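## Task

Lift the jars marked EGTA 2 M and EGTA 6 M from the cart and set both upright on the desk's mat. All other labelled containers must stay where they are and the cart must stay upright. Any labelled container reaching the floor means failure, as does the robot toppling or finishing in a tilt.

## Robot and tools

ROBOT. An omnidirectional base carries a column about 1.7 m tall. A carriage rides up and down it (lift_m) and holds two identical arms, each with six joints and a two-finger gripper. The arm bases sit roughly 0.57 m + lift_m above the floor, and carriage parts hang about 0.15 m lower. A hand reaches about 0.78 m from its shoulder but only about 0.38 m below its arm base. The hand is about 0.16 m long and 0.1 m wide (0.14 m open); fingertips taper to about 0.005 m thick. Parked joints 1 to 6 are 0, 0.05, 0.05, 1.45, 0, 0; parked, the robot is about 0.85 m wide and 0.65 m long.

CAMERAS. carriage_camera is fixed on the carriage, about 1.3 m up at lift 0, facing forward and tilted about 20 degrees down. left_wrist_camera and right_wrist_camera look out past each hand's fingertips. All images are 896x504; a calibration (intrinsics, distortion, base-to-camera transform) is supplied but each camera may be slightly off, and wrist-camera poses also inherit joint reading errors.

FRAMES. Base frame: metres, origin on the floor below the base centre, x forward, y left, z up. left_hand and right_hand report the point between each hand's pads in this frame, plus quat_wxyz; the hand's z axis runs along the fingers and they open along its y axis. A hand pointing straight up with joints 1, 5, 6 at 0 reads (1, 0, 0, 0). Reported hand positions are approximate; the real hand is usually lower, especially far out. base_odometry is in the frame the base had at scene start, counts wheel turns only (slip counts as travel), heading in rad, left positive, -3.142 to 3.142.

TOOL move. One action per call. base: a single key, a relative offset from where the base last reported itself: translate_m (metres, forward +, -2 to 2), strafe_m (metres, left +, -2 to 2) or rotate_rad (radians, counter-clockwise +, -6.3 to 6.3). joints: one object for both arms, keyed by name, each value an absolute target: lift_m 0 to 1 m; left_joint1_rad/right_joint1_rad -2.617 to 3.054 (vertical axis turn, 0 forward, + left); joint2 0 to 3.141 (shoulder: 0 upper arm back and level, 1.57 vertical, 3.14 forward level); joint3 0 to 3.141 (elbow, 0 folded, 3.14 straight); joint4 -1.57 to 1.57 (wrist pitch, + lifts fingertips); joint5 -1.57 to 1.57 (wrist yaw, + swings fingertips right, opposite to joint 1); joint6 -2.094 to 2.094 (roll about the fingers, + clockwise viewed from the forearm); left_gripper_m/right_gripper_m 0 to 0.093 m pad gap. Done tolerances: lift ±0.004, j1 ±0.02, j2 ±0.105, j3 ±0.06, j4 ±0.04, j5 ±0.025, j6 ±0.02, gripper ±0.004. speeds (optional caps for this action): translate_m and strafe_m 0.02 to 0.5 m/s, rotate_rad 0.05 to 1.57 rad/s, lift_m 0.08 to 0.25 m/s; top of range is default. min_time_s 0.1 to 8 s sets a floor on each arm/gripper motion's duration, making paths straighter. cameras: list of names, or "all"; [] returns none. All motions start together; an action lasts at most 15 s, a base drive at most 14 s. Unknown keys make a call invalid; out-of-range values get it refused, and a refusal or stop cancels later move, wait and finished_scene calls in the same reply. A joint left out of an action may keep pushing toward an earlier target.

TOOL wait: seconds 0 to 10, no new command; returns state and images. TOOL zoom_image: camera plus region [x0, y0, x1, y1] in pixels of that camera's latest image, top-left origin, at most 504 by 504. TOOL finished_scene: scene (integer 1 to 3, the current scene's number); ends the scene irreversibly and reports success; the goal must hold without the robot.

RESULTS. The move line is done or the worst status. base_status and joint_status per motion: done (for the base, wheels turned the full amount even if slipping); off_target (resting short, maybe still pushing); contact_stop or time_out (target dropped, holding); not_followed (arm targets withheld by the self-collision check, shown with a joint command not followed line; the gripper still acts); limit_stop_at_motor_heat. on_its_own lists uncommanded behaviour; held at is a target, not a reading. motor_effort is percent of maximum, bracket = peak in last action, with sizable per-motor error; lift effort dropping while lowering means a hand or load is resting on something. Joint torques for joints 1 to 3 wrap at ±28 N m. Gripper: shut on nothing reads 0.000 to 0.002; gripping hard reads up to 0.005 below the object width; to grip firmly target about 0.005 below the first-touch reading; release with a target well above the reading.

CAUTIONS. The base stops on wheel strain only; arms have no contact stop and keep pressing, then snap to target when freed. Backing off about 0.2 m usually frees a pressed base; raising the lift frees a resting carriage. Never reverse under a table edge into the column. Tipping risk grows with a high carriage, outstretched or loaded arms, pushing and abrupt stops; about 1.5 kg per hand with both arms forward can topple it, and only images reveal a lean. A loaded level hand sags 7 to 25 cm. Keep arms from striking or pressing each other. To untangle withheld arms, resend one arm's current readings with joint 1 turned away, then the other in a later call. Arms held out heat up, even while you deliberate; at MOTOR HOT, park to cool; at 100 °C the arm goes limp for 30 to 60 s (OVER-TEMPERATURE FAULT), dropping what it holds. Avoid drops, releasing moving objects, slams and hard shoves. The scene keeps running while you think, holding the last command.

Each tool is called after "Call:" as a command line: name --argument value for each argument, lists and objects as JSON in quotes; but a table of rows of numbers goes row by row, as --pt "numbers of a row", without its own name.

## Session

Call:
move

Scene clock: 0.00 s.
Joint torques (N m): no reading
base_odometry: x=+0.000 y=+0.000 heading=+0.000
base_status: not commanded
joint_positions: lift_m=+0.300 left_joint1_rad=+0.005 left_joint2_rad=+0.063 left_joint3_rad=+0.036 left_joint4_rad=+1.440 left_joint5_rad=-0.025 left_joint6_rad=-0.026 left_gripper_m=+0.09396 right_joint1_rad=+0.007 right_joint2_rad=+0.030 right_joint3_rad=+0.039 right_joint4_rad=+1.440 right_joint5_rad=-0.019 right_joint6_rad=-0.003 right_gripper_m=+0.09396
joint_status: not commanded
motor_effort: lift_m=+40 drive_wheels=+4
left_hand: x=+0.2644 y=+0.3089 z=+1.3072 quat_wxyz=(+0.997, -0.014, +0.079, -0.010) (m; base frame)
right_hand: x=+0.2529 y=-0.3008 z=+1.3087 quat_wxyz=(+0.998, -0.010, +0.061, +0.003) (m; base frame)
pictures: carriage_camera, left_wrist_camera, right_wrist_camera
camera_calibration:
carriage_camera: T_world_to_cam=[[-0.0301167, -0.999264, -0.0237735, 0.0346004], [-0.352417, 0.0328724, -0.935266, 1.25939], [0.935359, -0.0197889, -0.353147, 0.333332], [0, 0, 0, 1]] pos_world=[0.133088, -0.000228057, 1.2964]
left_wrist_camera: T_world_to_cam=[[-0.00638314, -0.999939, 0.00898196, 0.300769], [0.696373, -0.0108911, -0.717597, 0.761213], [0.717651, 0.00167428, 0.696401, -0.978567], [0, 0, 0, 1]] pos_world=[0.174102, 0.31068, 1.22502]
right_wrist_camera: T_world_to_cam=[[0.0705529, -0.997508, 0.00073368, -0.3148], [0.755808, 0.0529776, -0.652647, 0.685796], [0.650982, 0.0466007, 0.757662, -1.01913], [0, 0, 0, 1]] pos_world=[0.167317, -0.302855, 1.21997]

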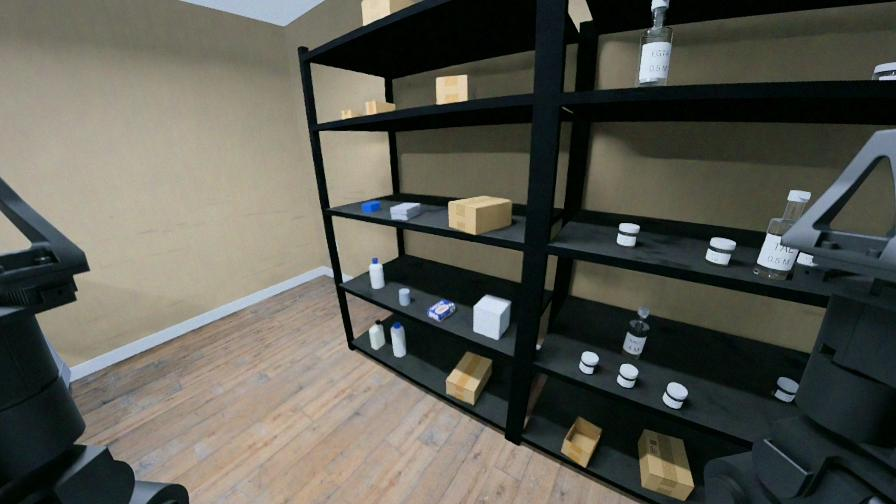

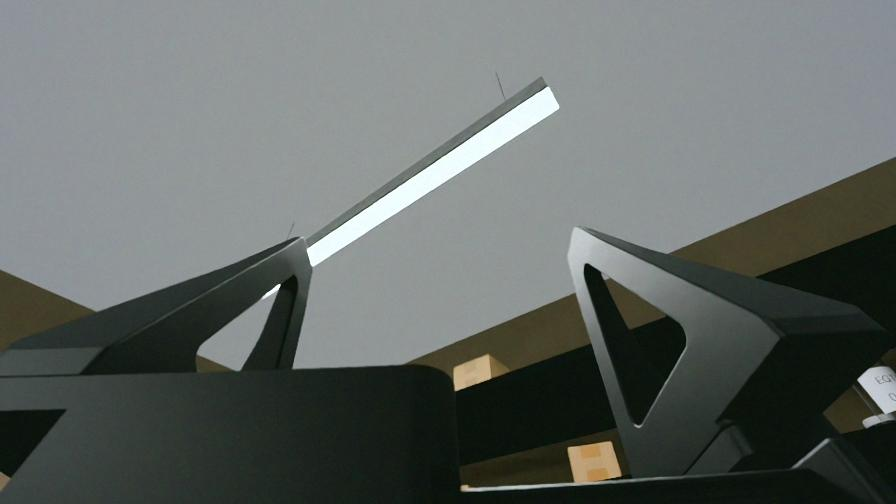

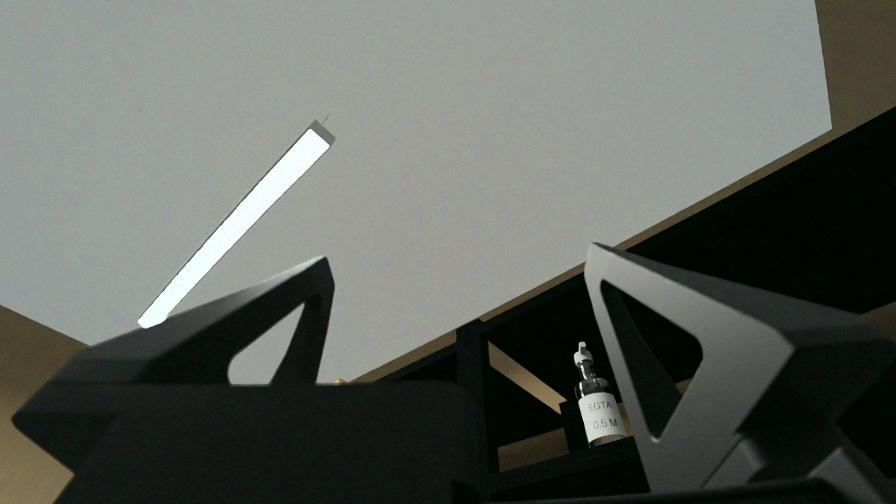

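Look around.

Call:
move --base '{"rotate_rad": 1.3}' --cameras '["carriage_camera"]'

Call:
move --base '{"rotate_rad": 1.3}' --cameras '["carriage_camera"]'

Call:
move --base '{"rotate_rad": 1.3}' --cameras '["carriage_camera"]'

Call:
move --base '{"rotate_rad": 1.3}' --cameras '["carriage_camera"]'

Scene clock: 3.37 s.
Joint torques (N m): left_arm=[-0.42 4.23 5.29 -0.26 0.02 -0.04] | right_arm=[0.14 3.37 6.35 -0.21 0.09 0.07]
move: done
base_odometry: x=+0.000 y=+0.000 heading=+1.300
base_status: done
joint_positions: lift_m=+0.300 left_joint1_rad=+0.005 left_joint2_rad=+0.063 left_joint3_rad=+0.036 left_joint4_rad=+1.438 left_joint5_rad=-0.025 left_joint6_rad=-0.026 left_gripper_m=+0.09397 right_joint1_rad=+0.007 right_joint2_rad=+0.030 right_joint3_rad=+0.039 right_joint4_rad=+1.440 right_joint5_rad=-0.019 right_joint6_rad=-0.003 right_gripper_m=+0.09397
joint_status: not commanded
motor_effort: lift_m=+40(40) drive_wheels=+8(21)
left_hand: x=+0.2648 y=+0.3089 z=+1.3071 quat_wxyz=(+0.997, -0.014, +0.080, -0.010) (m; base frame)
right_hand: x=+0.2530 y=-0.3008 z=+1.3087 quat_wxyz=(+0.998, -0.010, +0.061, +0.003) (m; base frame)
pictures: carriage_camera
camera_calibration:
carriage_camera: T_world_to_cam=[[-0.0301167, -0.999264, -0.0237735, 0.0346004], [-0.352417, 0.0328724, -0.935266, 1.25939], [0.935359, -0.0197889, -0.353147, 0.333332], [0, 0, 0, 1]] pos_world=[0.133088, -0.000228057, 1.2964]

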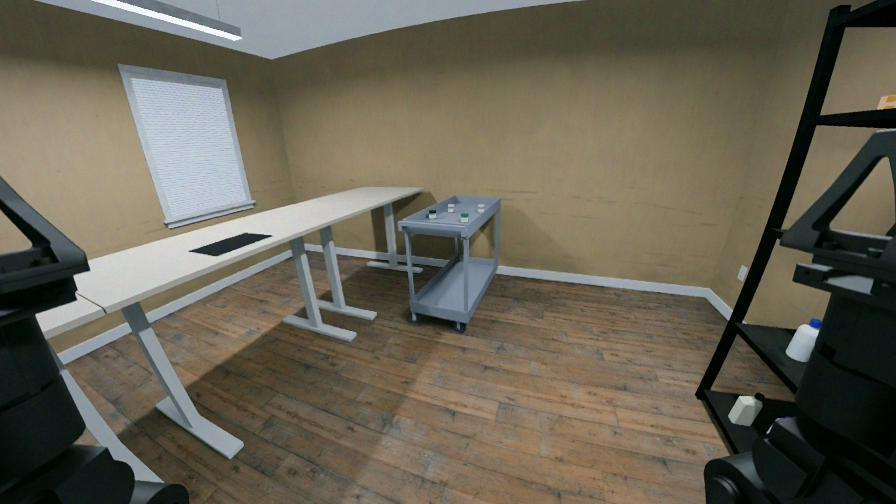

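Scene clock: 6.20 s.
Joint torques (N m): left_arm=[-0.43 4.21 5.27 -0.25 0.02 -0.04] | right_arm=[0.2 3.33 6.35 -0.21 0.09 0.07]
move: done
base_odometry: x=+0.000 y=+0.000 heading=+2.599
base_status: done
joint_positions: lift_m=+0.300 left_joint1_rad=+0.005 left_joint2_rad=+0.063 left_joint3_rad=+0.036 left_joint4_rad=+1.438 left_joint5_rad=-0.025 left_joint6_rad=-0.026 left_gripper_m=+0.09397 right_joint1_rad=+0.007 right_joint2_rad=+0.030 right_joint3_rad=+0.039 right_joint4_rad=+1.440 right_joint5_rad=-0.019 right_joint6_rad=-0.003 right_gripper_m=+0.09397
joint_status: not commanded
motor_effort: lift_m=+40(41) drive_wheels=+8(19)
left_hand: x=+0.2649 y=+0.3089 z=+1.3071 quat_wxyz=(+0.997, -0.014, +0.080, -0.010) (m; base frame)
right_hand: x=+0.2531 y=-0.3008 z=+1.3087 quat_wxyz=(+0.998, -0.010, +0.061, +0.003) (m; base frame)
pictures: carriage_camera
camera_calibration:
carriage_camera: T_world_to_cam=[[-0.0301167, -0.999264, -0.0237735, 0.0346004], [-0.352417, 0.0328724, -0.935266, 1.25939], [0.935359, -0.0197889, -0.353147, 0.333332], [0, 0, 0, 1]] pos_world=[0.133088, -0.000228057, 1.2964]

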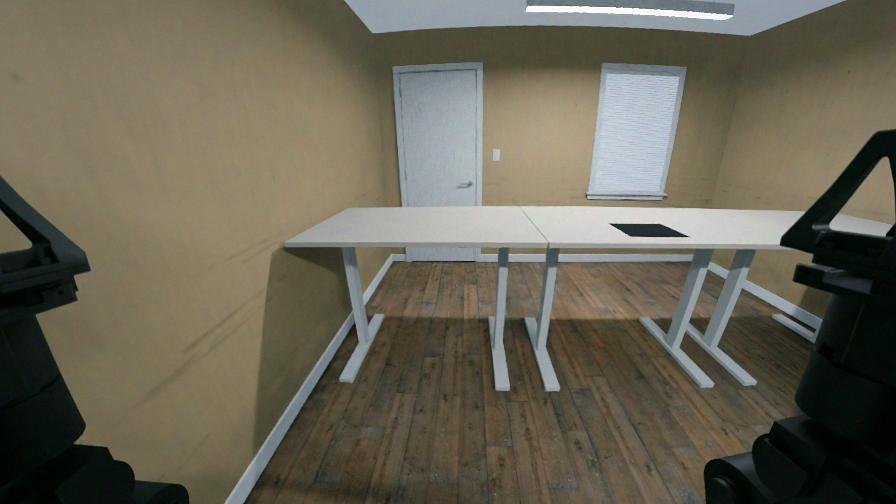

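Scene clock: 9.03 s.
Joint torques (N m): left_arm=[-0.43 4.21 5.27 -0.24 0.02 -0.04] | right_arm=[0.13 3.36 6.35 -0.22 0.09 0.06]
move: done
base_odometry: x=+0.000 y=+0.000 heading=-2.384
base_status: done
joint_positions: lift_m=+0.300 left_joint1_rad=+0.005 left_joint2_rad=+0.063 left_joint3_rad=+0.036 left_joint4_rad=+1.438 left_joint5_rad=-0.025 left_joint6_rad=-0.026 left_gripper_m=+0.09398 right_joint1_rad=+0.007 right_joint2_rad=+0.030 right_joint3_rad=+0.039 right_joint4_rad=+1.440 right_joint5_rad=-0.019 right_joint6_rad=-0.003 right_gripper_m=+0.09398
joint_status: not commanded
motor_effort: lift_m=+40(40) drive_wheels=+8(20)
left_hand: x=+0.2649 y=+0.3089 z=+1.3071 quat_wxyz=(+0.997, -0.014, +0.080, -0.010) (m; base frame)
right_hand: x=+0.2531 y=-0.3008 z=+1.3087 quat_wxyz=(+0.998, -0.010, +0.061, +0.003) (m; base frame)
pictures: carriage_camera
camera_calibration:
carriage_camera: T_world_to_cam=[[-0.0301167, -0.999264, -0.0237735, 0.0346004], [-0.352417, 0.0328724, -0.935266, 1.25939], [0.935359, -0.0197889, -0.353147, 0.333332], [0, 0, 0, 1]] pos_world=[0.133088, -0.000228057, 1.2964]

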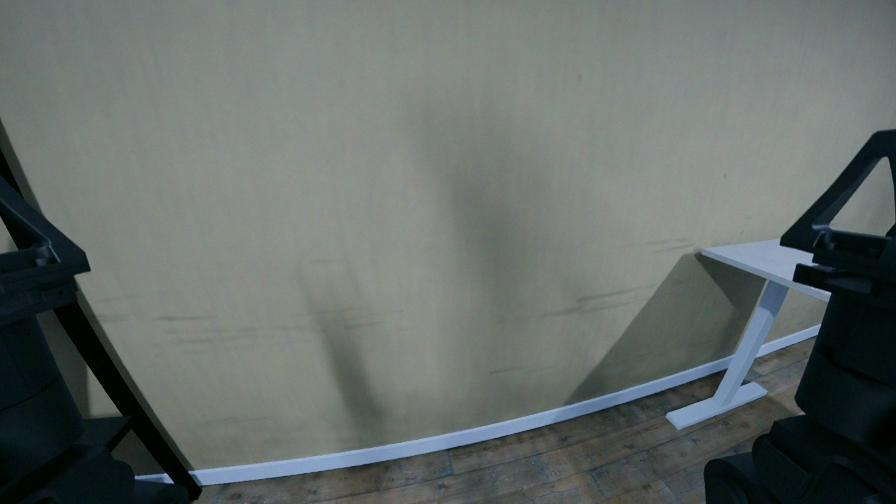

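Scene clock: 11.87 s.
Joint torques (N m): left_arm=[-0.43 4.22 5.29 -0.24 0.02 -0.04] | right_arm=[0.18 3.36 6.37 -0.21 0.1 0.06]
move: done
base_odometry: x=+0.000 y=+0.000 heading=-1.084
base_status: done
joint_positions: lift_m=+0.300 left_joint1_rad=+0.005 left_joint2_rad=+0.063 left_joint3_rad=+0.036 left_joint4_rad=+1.437 left_joint5_rad=-0.025 left_joint6_rad=-0.026 left_gripper_m=+0.09398 right_joint1_rad=+0.007 right_joint2_rad=+0.030 right_joint3_rad=+0.039 right_joint4_rad=+1.440 right_joint5_rad=-0.019 right_joint6_rad=-0.003 right_gripper_m=+0.09398
joint_status: not commanded
motor_effort: lift_m=+40(41) drive_wheels=+8(18)
left_hand: x=+0.2650 y=+0.3089 z=+1.3071 quat_wxyz=(+0.997, -0.014, +0.080, -0.010) (m; base frame)
right_hand: x=+0.2531 y=-0.3008 z=+1.3087 quat_wxyz=(+0.998, -0.010, +0.061, +0.003) (m; base frame)
pictures: carriage_camera
camera_calibration:
carriage_camera: T_world_to_cam=[[-0.0301167, -0.999264, -0.0237735, 0.0346004], [-0.352417, 0.0328724, -0.935266, 1.25939], [0.935359, -0.0197889, -0.353147, 0.333332], [0, 0, 0, 1]] pos_world=[0.133088, -0.000228057, 1.2964]

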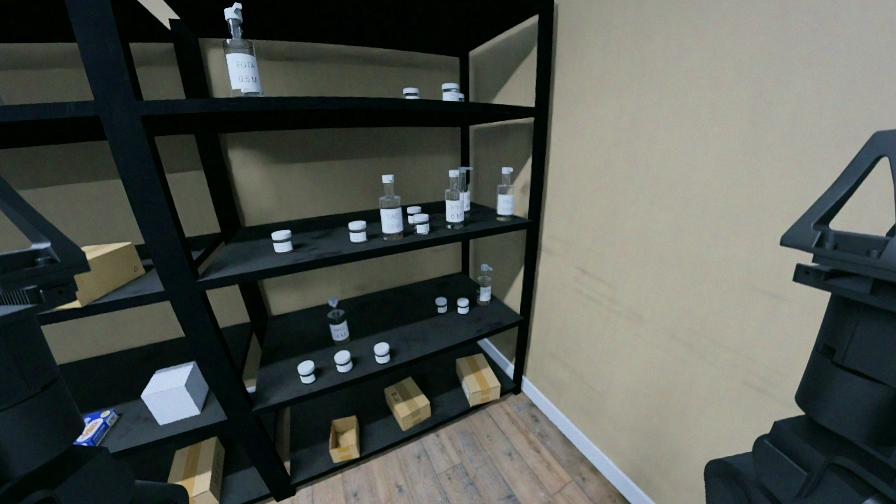

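Call:
move --base '{"rotate_rad": 2.384}' --cameras '[]'

Call:
move --base '{"translate_m": 1.0}' --joints '{"lift_m":0.45}' --cameras '["carriage_camera"]'

Call:
zoom_image --camera "carriage_camera" --region '[350, 180, 650, 400]'

Scene clock: 17.40 s.
Joint torques (N m): left_arm=[-0.42 4.21 5.29 -0.22 0.02 -0.04] | right_arm=[0.14 3.34 6.35 -0.19 0.09 0.07]
move: done
base_odometry: x=+0.000 y=+0.000 heading=+1.299
base_status: done
joint_positions: lift_m=+0.300 left_joint1_rad=+0.005 left_joint2_rad=+0.063 left_joint3_rad=+0.036 left_joint4_rad=+1.436 left_joint5_rad=-0.025 left_joint6_rad=-0.026 left_gripper_m=+0.09400 right_joint1_rad=+0.007 right_joint2_rad=+0.030 right_joint3_rad=+0.039 right_joint4_rad=+1.438 right_joint5_rad=-0.019 right_joint6_rad=-0.003 right_gripper_m=+0.09400
joint_status: not commanded
motor_effort: lift_m=+39(41) drive_wheels=+8(18)
left_hand: x=+0.2653 y=+0.3089 z=+1.3070 quat_wxyz=(+0.997, -0.014, +0.081, -0.009) (m; base frame)
right_hand: x=+0.2534 y=-0.3008 z=+1.3087 quat_wxyz=(+0.998, -0.010, +0.062, +0.003) (m; base frame)
pictures: none
No camera images: "cameras" was empty.

Scene clock: 21.80 s.
Joint torques (N m): left_arm=[-0.43 4.15 5.11 -0.16 0.02 -0.04] | right_arm=[0.21 3.37 6.32 -0.19 0.09 0.07]
move: done
base_odometry: x=+0.267 y=+0.964 heading=+1.300
base_status: done
joint_positions: lift_m=+0.450 left_joint1_rad=+0.005 left_joint2_rad=+0.063 left_joint3_rad=+0.036 left_joint4_rad=+1.435 left_joint5_rad=-0.025 left_joint6_rad=-0.026 left_gripper_m=+0.09400 right_joint1_rad=+0.007 right_joint2_rad=+0.030 right_joint3_rad=+0.039 right_joint4_rad=+1.438 right_joint5_rad=-0.019 right_joint6_rad=-0.003 right_gripper_m=+0.09400
joint_status: all done
motor_effort: lift_m=+42(51) drive_wheels=+9(26)
left_hand: x=+0.2655 y=+0.3089 z=+1.4568 quat_wxyz=(+0.997, -0.014, +0.081, -0.009) (m; base frame)
right_hand: x=+0.2534 y=-0.3008 z=+1.4585 quat_wxyz=(+0.998, -0.010, +0.062, +0.003) (m; base frame)
pictures: carriage_camera
camera_calibration:
carriage_camera: T_world_to_cam=[[-0.0301167, -0.999264, -0.0237735, 0.0381616], [-0.352417, 0.0328724, -0.935266, 1.39949], [0.935359, -0.0197889, -0.353147, 0.386233], [0, 0, 0, 1]] pos_world=[0.133088, -0.000228057, 1.4462]

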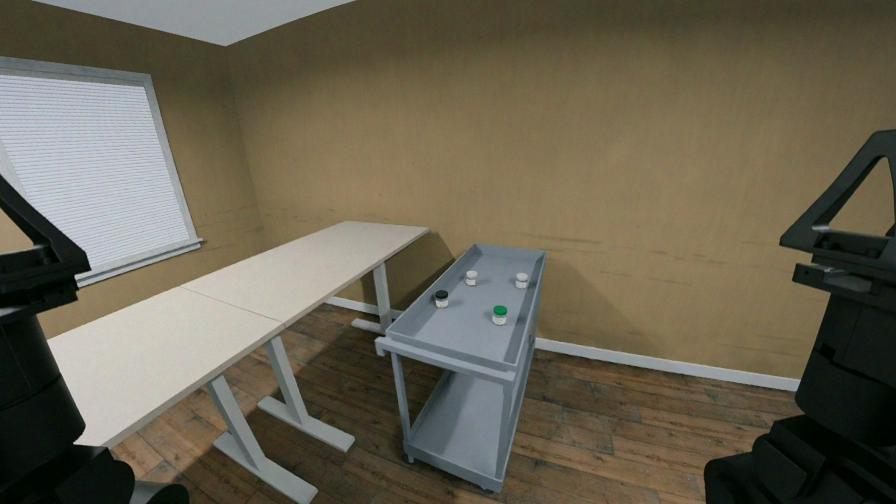

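Scaled by 1.680.

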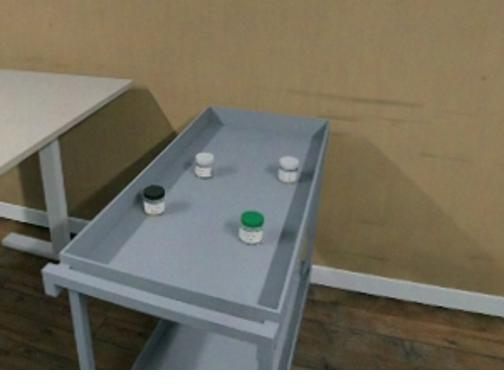

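Call:
move --joints '{"right_joint2_rad":1.57,"right_joint3_rad":1.57,"right_joint4_rad":0,"right_joint5_rad":0,"right_joint6_rad":0}' --min_time_s 2 --cameras '[]'

Call:
move --joints '{"right_joint4_rad":-1.5}' --cameras '["right_wrist_camera"]'

Call:
move --joints '{"right_joint2_rad":1.57,"right_joint3_rad":1.0,"right_joint4_rad":-1.0}' --min_time_s 2 --cameras '["right_wrist_camera"]'

Scene clock: 26.00 s.
Joint torques (N m): left_arm=[-0.43 4.19 5.29 -0.21 0.02 -0.04] | right_arm=[0.21 -6.67 10.4 2.54 0.24 0.09]
move: done
base_odometry: x=+0.267 y=+0.964 heading=+1.300
base_status: not commanded
joint_positions: lift_m=+0.450 left_joint1_rad=+0.005 left_joint2_rad=+0.063 left_joint3_rad=+0.036 left_joint4_rad=+1.435 left_joint5_rad=-0.025 left_joint6_rad=-0.026 left_gripper_m=+0.09400 right_joint1_rad=+0.007 right_joint2_rad=+1.562 right_joint3_rad=+1.543 right_joint4_rad=+0.013 right_joint5_rad=-0.016 right_joint6_rad=-0.003 right_gripper_m=+0.09400
joint_status: all done
motor_effort: lift_m=+43(43) drive_wheels=+9(9)
left_hand: x=+0.2655 y=+0.3089 z=+1.4568 quat_wxyz=(+0.997, -0.014, +0.081, -0.009) (m; base frame)
right_hand: x=+0.7321 y=-0.2980 z=+1.4622 quat_wxyz=(+0.705, -0.009, +0.709, +0.007) (m; base frame)
pictures: none
No camera images: "cameras" was empty.

Scene clock: 27.90 s.
Joint torques (N m): left_arm=[-0.42 4.21 5.27 -0.21 0.02 -0.04] | right_arm=[0.18 -5.35 8.69 0.49 0.23 0.09]
move: done
base_odometry: x=+0.267 y=+0.964 heading=+1.300
base_status: not commanded
joint_positions: lift_m=+0.450 left_joint1_rad=+0.005 left_joint2_rad=+0.063 left_joint3_rad=+0.036 left_joint4_rad=+1.435 left_joint5_rad=-0.025 left_joint6_rad=-0.026 left_gripper_m=+0.09400 right_joint1_rad=+0.007 right_joint2_rad=+1.562 right_joint3_rad=+1.546 right_joint4_rad=-1.487 right_joint5_rad=-0.015 right_joint6_rad=-0.003 right_gripper_m=+0.09400
joint_status: all done
motor_effort: lift_m=+43(43) drive_wheels=+9(9)
left_hand: x=+0.2655 y=+0.3089 z=+1.4568 quat_wxyz=(+0.997, -0.014, +0.081, -0.009) (m; base frame)
right_hand: x=+0.5028 y=-0.2997 z=+1.2191 quat_wxyz=(+0.034, -0.006, +0.999, +0.008) (m; base frame)
pictures: right_wrist_camera
camera_calibration:
right_wrist_camera: T_world_to_cam=[[-0.0548587, -0.998458, -0.00846202, -0.257267], [-0.866025, 0.0433607, 0.498117, -0.151966], [-0.496983, 0.0346544, -0.867068, 1.44033], [0, 0, 0, 1]] pos_world=[0.570098, -0.300195, 1.32238]

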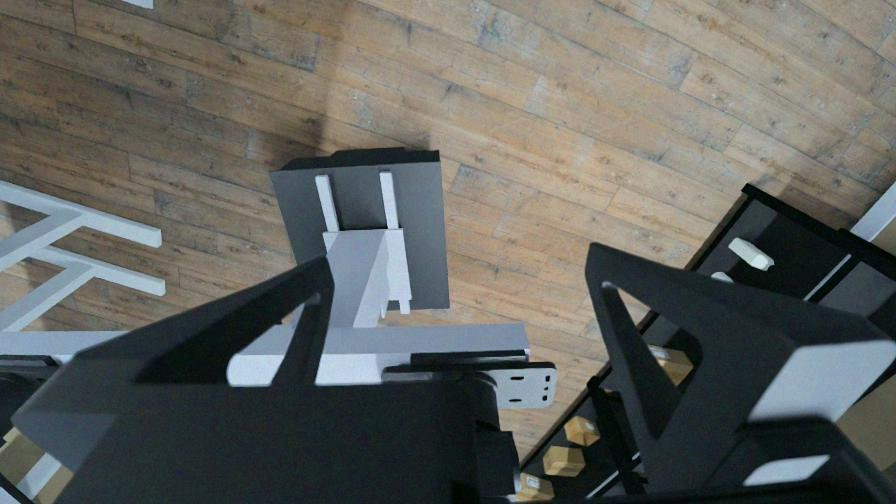

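Scene clock: 30.20 s.
Joint torques (N m): left_arm=[-0.42 4.19 5.29 -0.21 0.02 -0.04] | right_arm=[0.2 -5.14 5.76 0.63 0.23 0.09]
move: done
base_odometry: x=+0.267 y=+0.964 heading=+1.300
base_status: not commanded
joint_positions: lift_m=+0.450 left_joint1_rad=+0.005 left_joint2_rad=+0.063 left_joint3_rad=+0.036 left_joint4_rad=+1.435 left_joint5_rad=-0.025 left_joint6_rad=-0.026 left_gripper_m=+0.09400 right_joint1_rad=+0.007 right_joint2_rad=+1.562 right_joint3_rad=+1.006 right_joint4_rad=-1.014 right_joint5_rad=-0.015 right_joint6_rad=-0.003 right_gripper_m=+0.09400
joint_status: all done
motor_effort: lift_m=+42(43) drive_wheels=+9(9)
left_hand: x=+0.2655 y=+0.3089 z=+1.4568 quat_wxyz=(+0.997, -0.014, +0.081, -0.009) (m; base frame)
right_hand: x=+0.4801 y=-0.2999 z=+1.0841 quat_wxyz=(+0.000, -0.005, +1.000, +0.007) (m; base frame)
pictures: right_wrist_camera
camera_calibration:
right_wrist_camera: T_world_to_cam=[[-0.0552865, -0.998463, -0.00388836, -0.264638], [-0.830658, 0.0438333, 0.555054, -0.182927], [-0.554031, 0.0339169, -0.831805, 1.30102], [0, 0, 0, 1]] pos_world=[0.554222, -0.30034, 1.1827]

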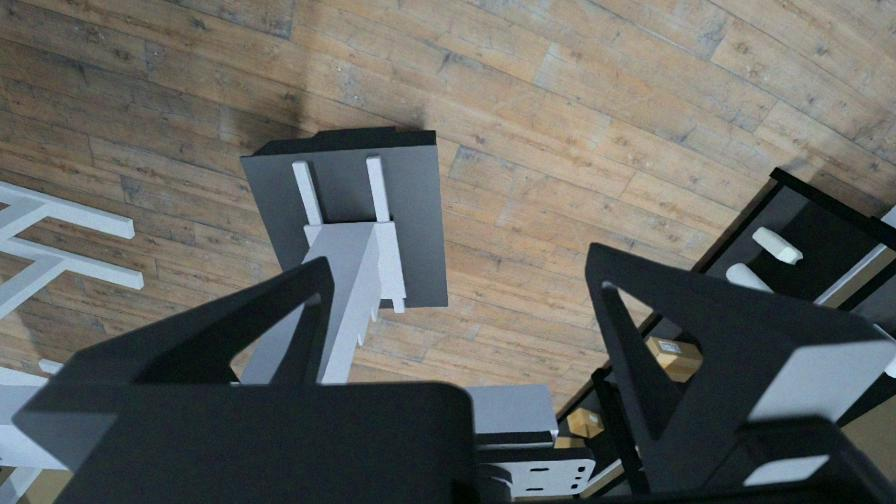

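Call:
move --joints '{"right_joint2_rad":0.05,"right_joint3_rad":0.05,"right_joint4_rad":1.45}' --base '{"strafe_m": -0.7}' --min_time_s 2 --cameras '[]'

Call:
move --base '{"translate_m": 0.91}' --cameras '["carriage_camera"]'

Call:
move --base '{"rotate_rad": 1.13}' --cameras '["carriage_camera"]'

Call:
zoom_image --camera "carriage_camera" --region '[300, 250, 600, 450]'

Scene clock: 39.83 s.
Joint torques (N m): left_arm=[-0.47 4.19 5.29 -0.22 0.02 -0.04] | right_arm=[0.09 2.52 5.34 -0.03 0.19 0.09]
move: done
base_odometry: x=+0.942 y=+0.777 heading=+1.300
base_status: done
joint_positions: lift_m=+0.450 left_joint1_rad=+0.006 left_joint2_rad=+0.063 left_joint3_rad=+0.036 left_joint4_rad=+1.435 left_joint5_rad=-0.025 left_joint6_rad=-0.026 left_gripper_m=+0.09400 right_joint1_rad=+0.009 right_joint2_rad=+0.057 right_joint3_rad=+0.057 right_joint4_rad=+1.438 right_joint5_rad=-0.011 right_joint6_rad=-0.003 right_gripper_m=+0.09400
joint_status: all done
motor_effort: lift_m=+43(43) drive_wheels=+0(19)
left_hand: x=+0.2654 y=+0.3089 z=+1.4568 quat_wxyz=(+0.997, -0.014, +0.081, -0.009) (m; base frame)
right_hand: x=+0.2566 y=-0.3021 z=+1.4630 quat_wxyz=(+0.998, -0.006, +0.067, +0.003) (m; base frame)
pictures: none
No camera images: "cameras" was empty.

Scene clock: 43.93 s.
Joint torques (N m): left_arm=[-0.49 4.3 5.45 -0.21 0.02 -0.04] | right_arm=[0.02 2.56 5.64 -0.15 0.2 0.1]
move: done
base_odometry: x=+1.185 y=+1.653 heading=+1.300
base_status: done
joint_positions: lift_m=+0.450 left_joint1_rad=+0.006 left_joint2_rad=+0.063 left_joint3_rad=+0.036 left_joint4_rad=+1.435 left_joint5_rad=-0.025 left_joint6_rad=-0.026 left_gripper_m=+0.09400 right_joint1_rad=+0.009 right_joint2_rad=+0.057 right_joint3_rad=+0.055 right_joint4_rad=+1.444 right_joint5_rad=-0.011 right_joint6_rad=-0.003 right_gripper_m=+0.09400
joint_status: not commanded
motor_effort: lift_m=+42(43) drive_wheels=-2(20)
left_hand: x=+0.2655 y=+0.3089 z=+1.4568 quat_wxyz=(+0.997, -0.014, +0.081, -0.009) (m; base frame)
right_hand: x=+0.2556 y=-0.3021 z=+1.4628 quat_wxyz=(+0.998, -0.006, +0.064, +0.003) (m; base frame)
pictures: carriage_camera
camera_calibration:
carriage_camera: T_world_to_cam=[[-0.0301167, -0.999264, -0.0237735, 0.0381616], [-0.352417, 0.0328724, -0.935266, 1.39949], [0.935359, -0.0197889, -0.353147, 0.386233], [0, 0, 0, 1]] pos_world=[0.133088, -0.000228057, 1.4462]

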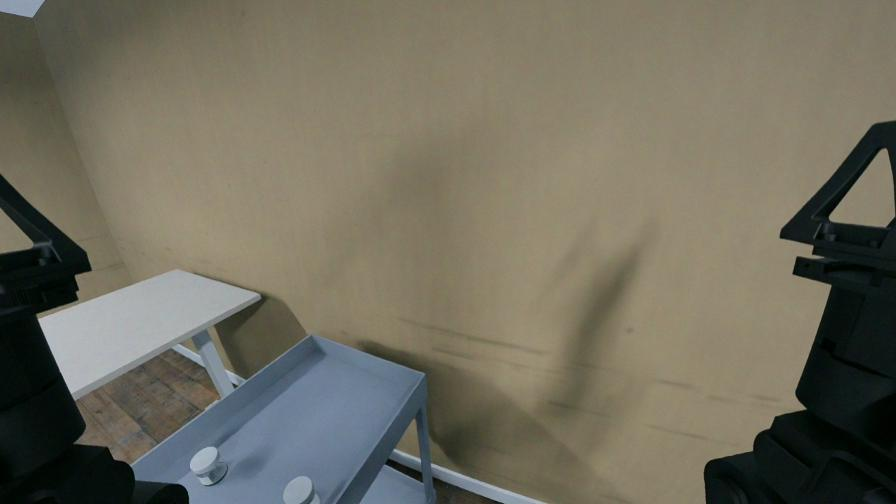

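Scene clock: 46.60 s.
Joint torques (N m): left_arm=[-0.49 4.21 5.27 -0.22 0.02 -0.04] | right_arm=[0.13 2.5 5.45 -0.13 0.19 0.1]
move: done
base_odometry: x=+1.186 y=+1.653 heading=+2.429
base_status: done
joint_positions: lift_m=+0.450 left_joint1_rad=+0.006 left_joint2_rad=+0.063 left_joint3_rad=+0.036 left_joint4_rad=+1.435 left_joint5_rad=-0.025 left_joint6_rad=-0.026 left_gripper_m=+0.09400 right_joint1_rad=+0.009 right_joint2_rad=+0.057 right_joint3_rad=+0.055 right_joint4_rad=+1.445 right_joint5_rad=-0.011 right_joint6_rad=-0.003 right_gripper_m=+0.09400
joint_status: not commanded
motor_effort: lift_m=+42(43) drive_wheels=+8(19)
left_hand: x=+0.2654 y=+0.3089 z=+1.4568 quat_wxyz=(+0.997, -0.014, +0.081, -0.009) (m; base frame)
right_hand: x=+0.2553 y=-0.3022 z=+1.4628 quat_wxyz=(+0.998, -0.006, +0.064, +0.003) (m; base frame)
pictures: carriage_camera
camera_calibration:
carriage_camera: T_world_to_cam=[[-0.0301167, -0.999264, -0.0237735, 0.0381616], [-0.352417, 0.0328724, -0.935266, 1.39949], [0.935359, -0.0197889, -0.353147, 0.386233], [0, 0, 0, 1]] pos_world=[0.133088, -0.000228057, 1.4462]

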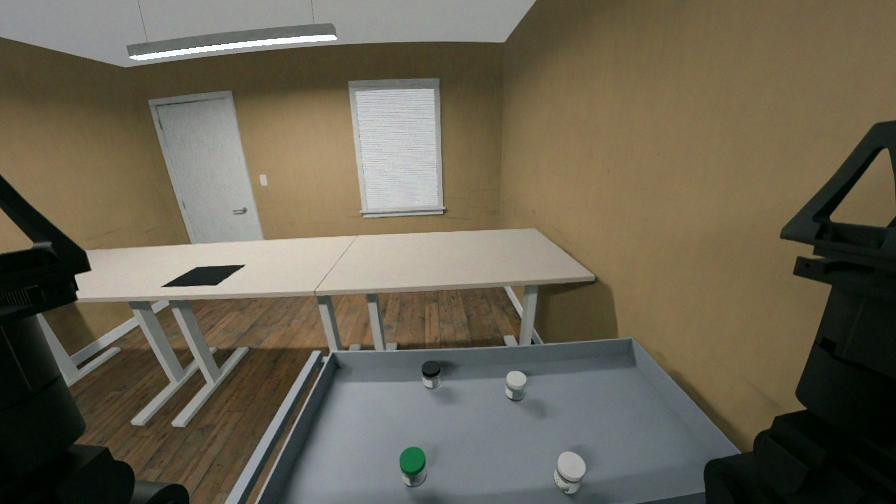

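Scaled by 1.680.

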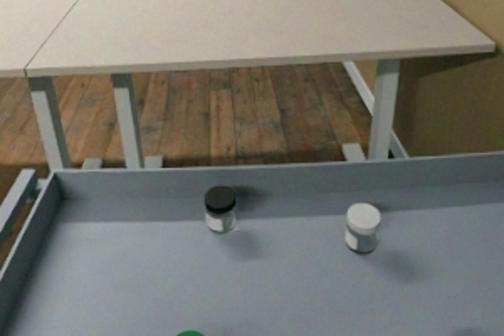

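Call:
zoom_image --camera "carriage_camera" --region '[390, 430, 450, 500]'

Call:
zoom_image --camera "carriage_camera" --region '[535, 435, 605, 503]'

Call:
zoom_image --camera "carriage_camera" --region '[410, 350, 450, 400]'

Call:
zoom_image --camera "carriage_camera" --region '[495, 360, 535, 410]'

Scaled by 7.200.

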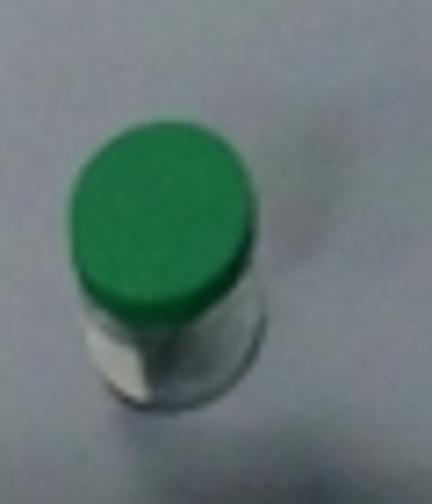

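Scaled by 7.200.

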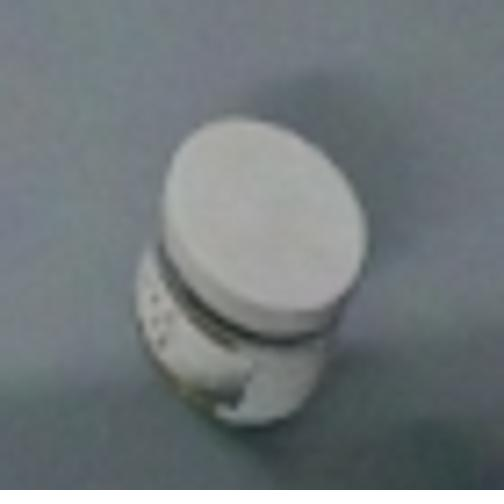

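Scaled by 10.080.

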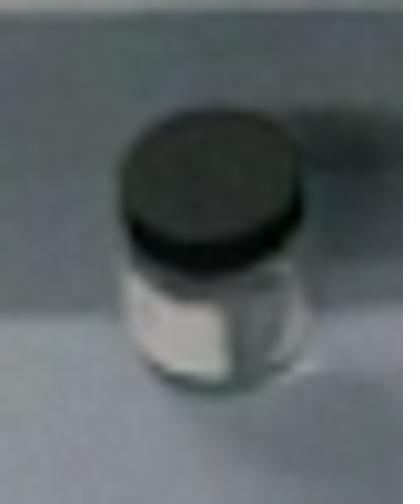

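Scaled by 10.080.

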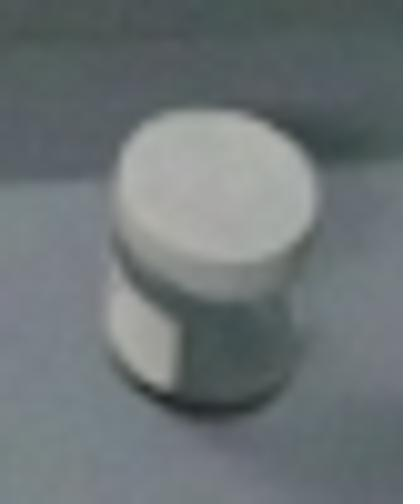

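Call:
move --base '{"strafe_m": 0.5}' --cameras '[]'

Call:
move --base '{"rotate_rad": -0.8}' --joints '{"lift_m":0.2}' --cameras '["carriage_camera"]'

Scene clock: 50.90 s.
Joint torques (N m): left_arm=[-0.4 4.19 5.29 -0.21 0.03 -0.04] | right_arm=[0.08 2.54 5.46 -0.14 0.18 0.1]
move: done
base_odometry: x=+0.859 y=+1.275 heading=+2.430
base_status: done
joint_positions: lift_m=+0.450 left_joint1_rad=+0.005 left_joint2_rad=+0.063 left_joint3_rad=+0.036 left_joint4_rad=+1.435 left_joint5_rad=-0.025 left_joint6_rad=-0.026 left_gripper_m=+0.09400 right_joint1_rad=+0.008 right_joint2_rad=+0.057 right_joint3_rad=+0.055 right_joint4_rad=+1.445 right_joint5_rad=-0.010 right_joint6_rad=-0.003 right_gripper_m=+0.09400
joint_status: not commanded
motor_effort: lift_m=+42(43) drive_wheels=-4(25)
left_hand: x=+0.2654 y=+0.3089 z=+1.4568 quat_wxyz=(+0.997, -0.014, +0.081, -0.009) (m; base frame)
right_hand: x=+0.2553 y=-0.3024 z=+1.4628 quat_wxyz=(+0.998, -0.005, +0.064, +0.003) (m; base frame)
pictures: none
No camera images: "cameras" was empty.

Scene clock: 53.20 s.
Joint torques (N m): left_arm=[-0.46 4.21 5.27 -0.23 0.02 -0.04] | right_arm=[0.08 2.77 5.97 -0.13 0.18 0.1]
move: done
base_odometry: x=+0.859 y=+1.275 heading=+1.631
base_status: done
joint_positions: lift_m=+0.200 left_joint1_rad=+0.005 left_joint2_rad=+0.063 left_joint3_rad=+0.036 left_joint4_rad=+1.436 left_joint5_rad=-0.025 left_joint6_rad=-0.026 left_gripper_m=+0.09400 right_joint1_rad=+0.008 right_joint2_rad=+0.054 right_joint3_rad=+0.050 right_joint4_rad=+1.446 right_joint5_rad=-0.010 right_joint6_rad=-0.003 right_gripper_m=+0.09400
joint_status: all done
motor_effort: lift_m=+35(37) drive_wheels=+8(20)
left_hand: x=+0.2652 y=+0.3089 z=+1.2074 quat_wxyz=(+0.997, -0.014, +0.081, -0.009) (m; base frame)
right_hand: x=+0.2558 y=-0.3024 z=+1.2119 quat_wxyz=(+0.998, -0.005, +0.065, +0.003) (m; base frame)
pictures: carriage_camera
camera_calibration:
carriage_camera: T_world_to_cam=[[-0.0301167, -0.999264, -0.0237735, 0.0322314], [-0.352417, 0.0328724, -0.935266, 1.16619], [0.935359, -0.0197889, -0.353147, 0.298141], [0, 0, 0, 1]] pos_world=[0.133088, -0.000228057, 1.19676]

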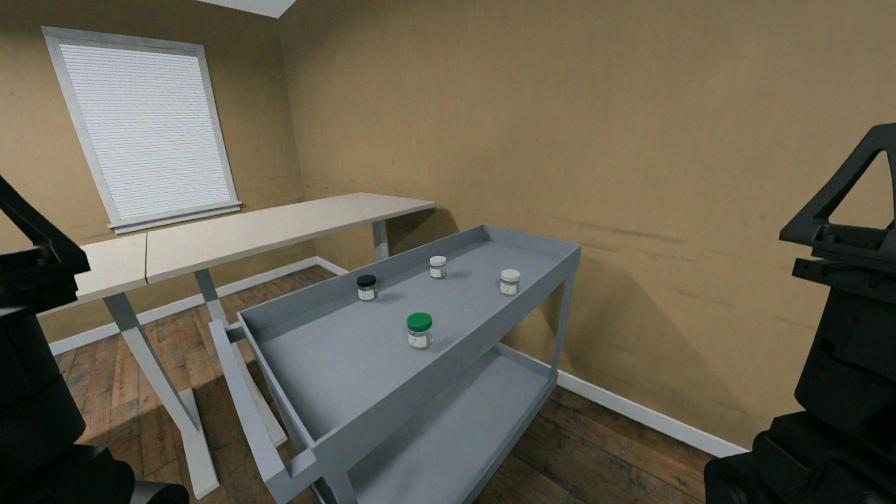

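Call:
zoom_image --camera "carriage_camera" --region '[400, 305, 440, 355]'

Call:
zoom_image --camera "carriage_camera" --region '[490, 260, 530, 300]'

Call:
zoom_image --camera "carriage_camera" --region '[350, 270, 385, 305]'

Call:
zoom_image --camera "carriage_camera" --region '[420, 250, 455, 285]'

Scaled by 10.080.

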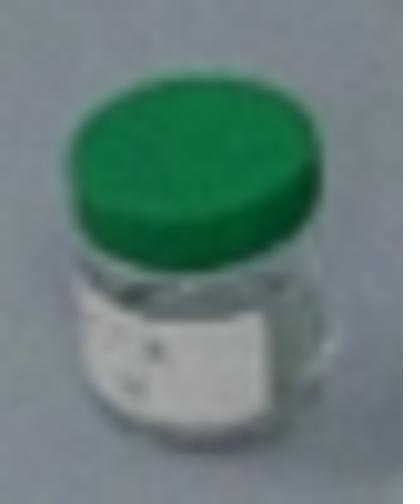

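Scaled by 12.600.

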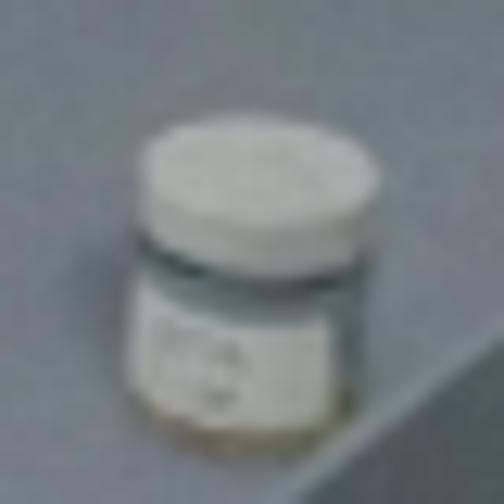

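Scaled by 14.400.

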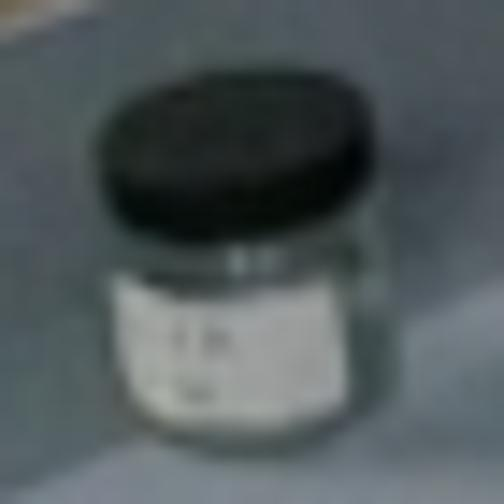

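Scaled by 14.400.

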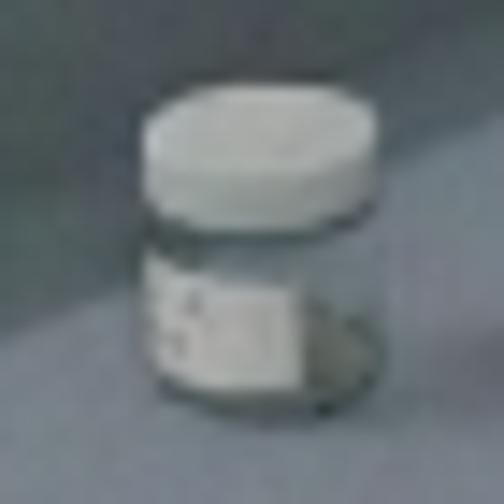

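Call:
move --base '{"translate_m": -0.1}' --cameras '[]'

Call:
move --base '{"strafe_m": 0.8}' --cameras '[]'

Call:
move --base '{"rotate_rad": -0.77}' --joints '{"lift_m":0.3}' --cameras '["carriage_camera"]'

Scene clock: 57.73 s.
Joint torques (N m): left_arm=[-0.44 4.18 5.34 -0.24 0.02 -0.04] | right_arm=[0.18 2.86 5.97 -0.14 0.17 0.1]
move: done
base_odometry: x=+0.865 y=+1.175 heading=+1.630
base_status: done
joint_positions: lift_m=+0.200 left_joint1_rad=+0.005 left_joint2_rad=+0.063 left_joint3_rad=+0.036 left_joint4_rad=+1.436 left_joint5_rad=-0.025 left_joint6_rad=-0.026 left_gripper_m=+0.09400 right_joint1_rad=+0.008 right_joint2_rad=+0.054 right_joint3_rad=+0.050 right_joint4_rad=+1.448 right_joint5_rad=-0.010 right_joint6_rad=-0.003 right_gripper_m=+0.09400
joint_status: not commanded
motor_effort: lift_m=+35(36) drive_wheels=-4(16)
left_hand: x=+0.2652 y=+0.3089 z=+1.2074 quat_wxyz=(+0.997, -0.014, +0.081, -0.009) (m; base frame)
right_hand: x=+0.2554 y=-0.3024 z=+1.2120 quat_wxyz=(+0.998, -0.005, +0.064, +0.003) (m; base frame)
pictures: none
No camera images: "cameras" was empty.

Scene clock: 61.67 s.
Joint torques (N m): left_arm=[-0.38 4.19 5.27 -0.23 0.02 -0.04] | right_arm=[0.39 2.76 5.96 -0.17 0.17 0.1]
move: done
base_odometry: x=+0.067 y=+1.127 heading=+1.630
base_status: done
joint_positions: lift_m=+0.200 left_joint1_rad=+0.005 left_joint2_rad=+0.063 left_joint3_rad=+0.036 left_joint4_rad=+1.437 left_joint5_rad=-0.025 left_joint6_rad=-0.026 left_gripper_m=+0.09400 right_joint1_rad=+0.008 right_joint2_rad=+0.054 right_joint3_rad=+0.050 right_joint4_rad=+1.449 right_joint5_rad=-0.009 right_joint6_rad=-0.003 right_gripper_m=+0.09400
joint_status: not commanded
motor_effort: lift_m=+35(37) drive_wheels=+1(16)
left_hand: x=+0.2651 y=+0.3089 z=+1.2074 quat_wxyz=(+0.997, -0.014, +0.080, -0.010) (m; base frame)
right_hand: x=+0.2552 y=-0.3025 z=+1.2120 quat_wxyz=(+0.998, -0.005, +0.063, +0.003) (m; base frame)
pictures: none
No camera images: "cameras" was empty.

Scene clock: 63.93 s.
Joint torques (N m): left_arm=[-0.42 4.21 5.27 -0.24 0.02 -0.04] | right_arm=[0.35 2.77 6.15 -0.16 0.17 0.1]
move: done
base_odometry: x=+0.067 y=+1.127 heading=+0.860
base_status: done
joint_positions: lift_m=+0.300 left_joint1_rad=+0.005 left_joint2_rad=+0.063 left_joint3_rad=+0.036 left_joint4_rad=+1.437 left_joint5_rad=-0.025 left_joint6_rad=-0.026 left_gripper_m=+0.09400 right_joint1_rad=+0.008 right_joint2_rad=+0.054 right_joint3_rad=+0.048 right_joint4_rad=+1.449 right_joint5_rad=-0.009 right_joint6_rad=-0.003 right_gripper_m=+0.09400
joint_status: all done
motor_effort: lift_m=+42(52) drive_wheels=+8(17)
left_hand: x=+0.2650 y=+0.3089 z=+1.3069 quat_wxyz=(+0.997, -0.014, +0.080, -0.010) (m; base frame)
right_hand: x=+0.2556 y=-0.3026 z=+1.3109 quat_wxyz=(+0.998, -0.005, +0.064, +0.003) (m; base frame)
pictures: carriage_camera
camera_calibration:
carriage_camera: T_world_to_cam=[[-0.0301167, -0.999264, -0.0237735, 0.0345955], [-0.352417, 0.0328724, -0.935266, 1.2592], [0.935359, -0.0197889, -0.353147, 0.33326], [0, 0, 0, 1]] pos_world=[0.133088, -0.000228057, 1.2962]

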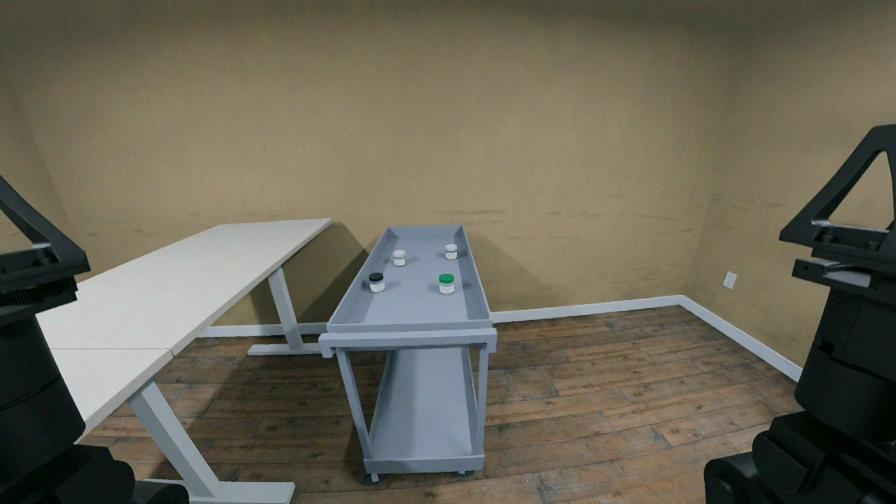

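Call:
move --base '{"translate_m": 0.33}' --joints '{"right_joint1_rad":0.35,"right_joint2_rad":2.0,"right_joint3_rad":1.9,"right_joint4_rad":-0.5,"right_joint5_rad":0.25}' --min_time_s 2.5 --cameras '["right_wrist_camera","carriage_camera"]'

Scene clock: 67.77 s.
Joint torques (N m): left_arm=[-0.42 4.19 5.33 -0.23 0.02 -0.04] | right_arm=[0.54 -9.84 10.3 2.29 0.31 0.1]
move: done
base_odometry: x=+0.282 y=+1.377 heading=+0.859
base_status: done
joint_positions: lift_m=+0.300 left_joint1_rad=+0.005 left_joint2_rad=+0.063 left_joint3_rad=+0.036 left_joint4_rad=+1.436 left_joint5_rad=-0.025 left_joint6_rad=-0.026 left_gripper_m=+0.09400 right_joint1_rad=+0.346 right_joint2_rad=+1.989 right_joint3_rad=+1.873 right_joint4_rad=-0.488 right_joint5_rad=+0.234 right_joint6_rad=-0.003 right_gripper_m=+0.09400
joint_status: all done
motor_effort: lift_m=+43(43) drive_wheels=-5(25)
left_hand: x=+0.2652 y=+0.3089 z=+1.3069 quat_wxyz=(+0.997, -0.014, +0.081, -0.009) (m; base frame)
right_hand: x=+0.7780 y=-0.1466 z=+1.1303 quat_wxyz=(+0.473, -0.099, +0.875, -0.023) (m; base frame)
pictures: carriage_camera, right_wrist_camera
camera_calibration:
carriage_camera: T_world_to_cam=[[-0.0301167, -0.999264, -0.0237735, 0.0345955], [-0.352417, 0.0328724, -0.935266, 1.2592], [0.935359, -0.0197889, -0.353147, 0.33326], [0, 0, 0, 1]] pos_world=[0.133088, -0.000228057, 1.2962]
right_wrist_camera: T_world_to_cam=[[0.107201, -0.990546, 0.0855965, -0.321323], [-0.913383, -0.132124, -0.385065, 1.13328], [0.392734, -0.0369031, -0.918911, 0.850736], [0, 0, 0, 1]] pos_world=[0.735449, -0.137157, 1.24564]

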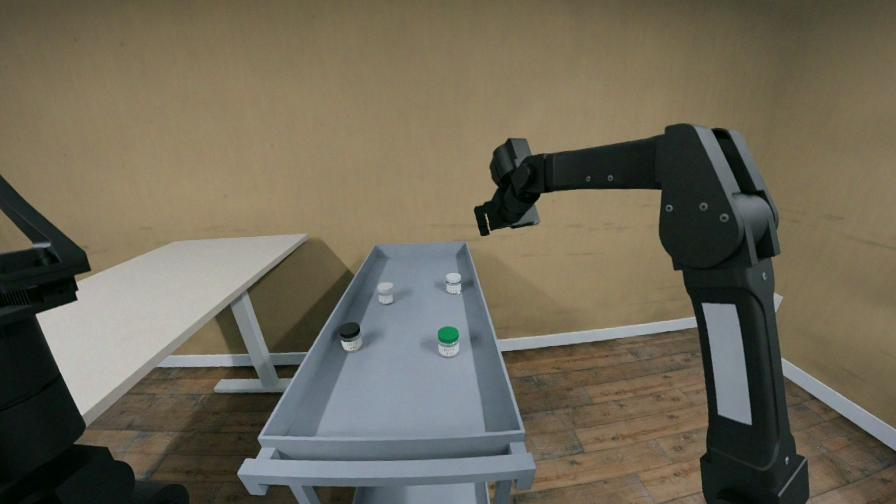

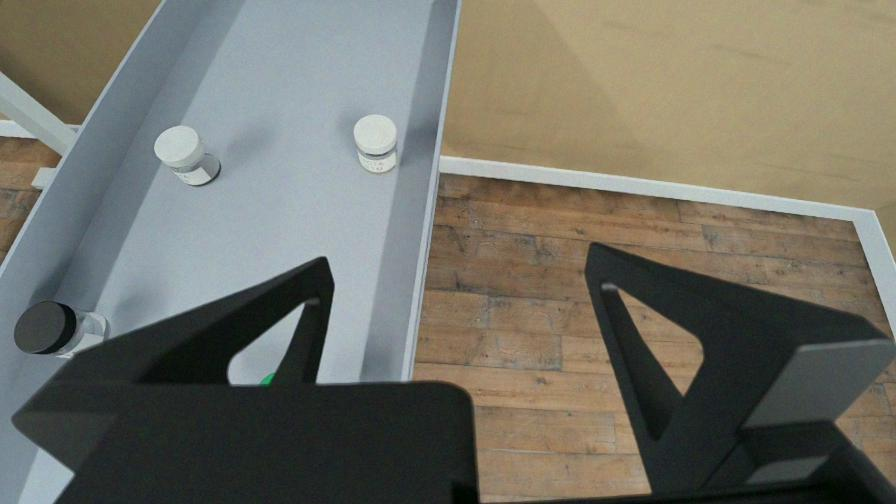

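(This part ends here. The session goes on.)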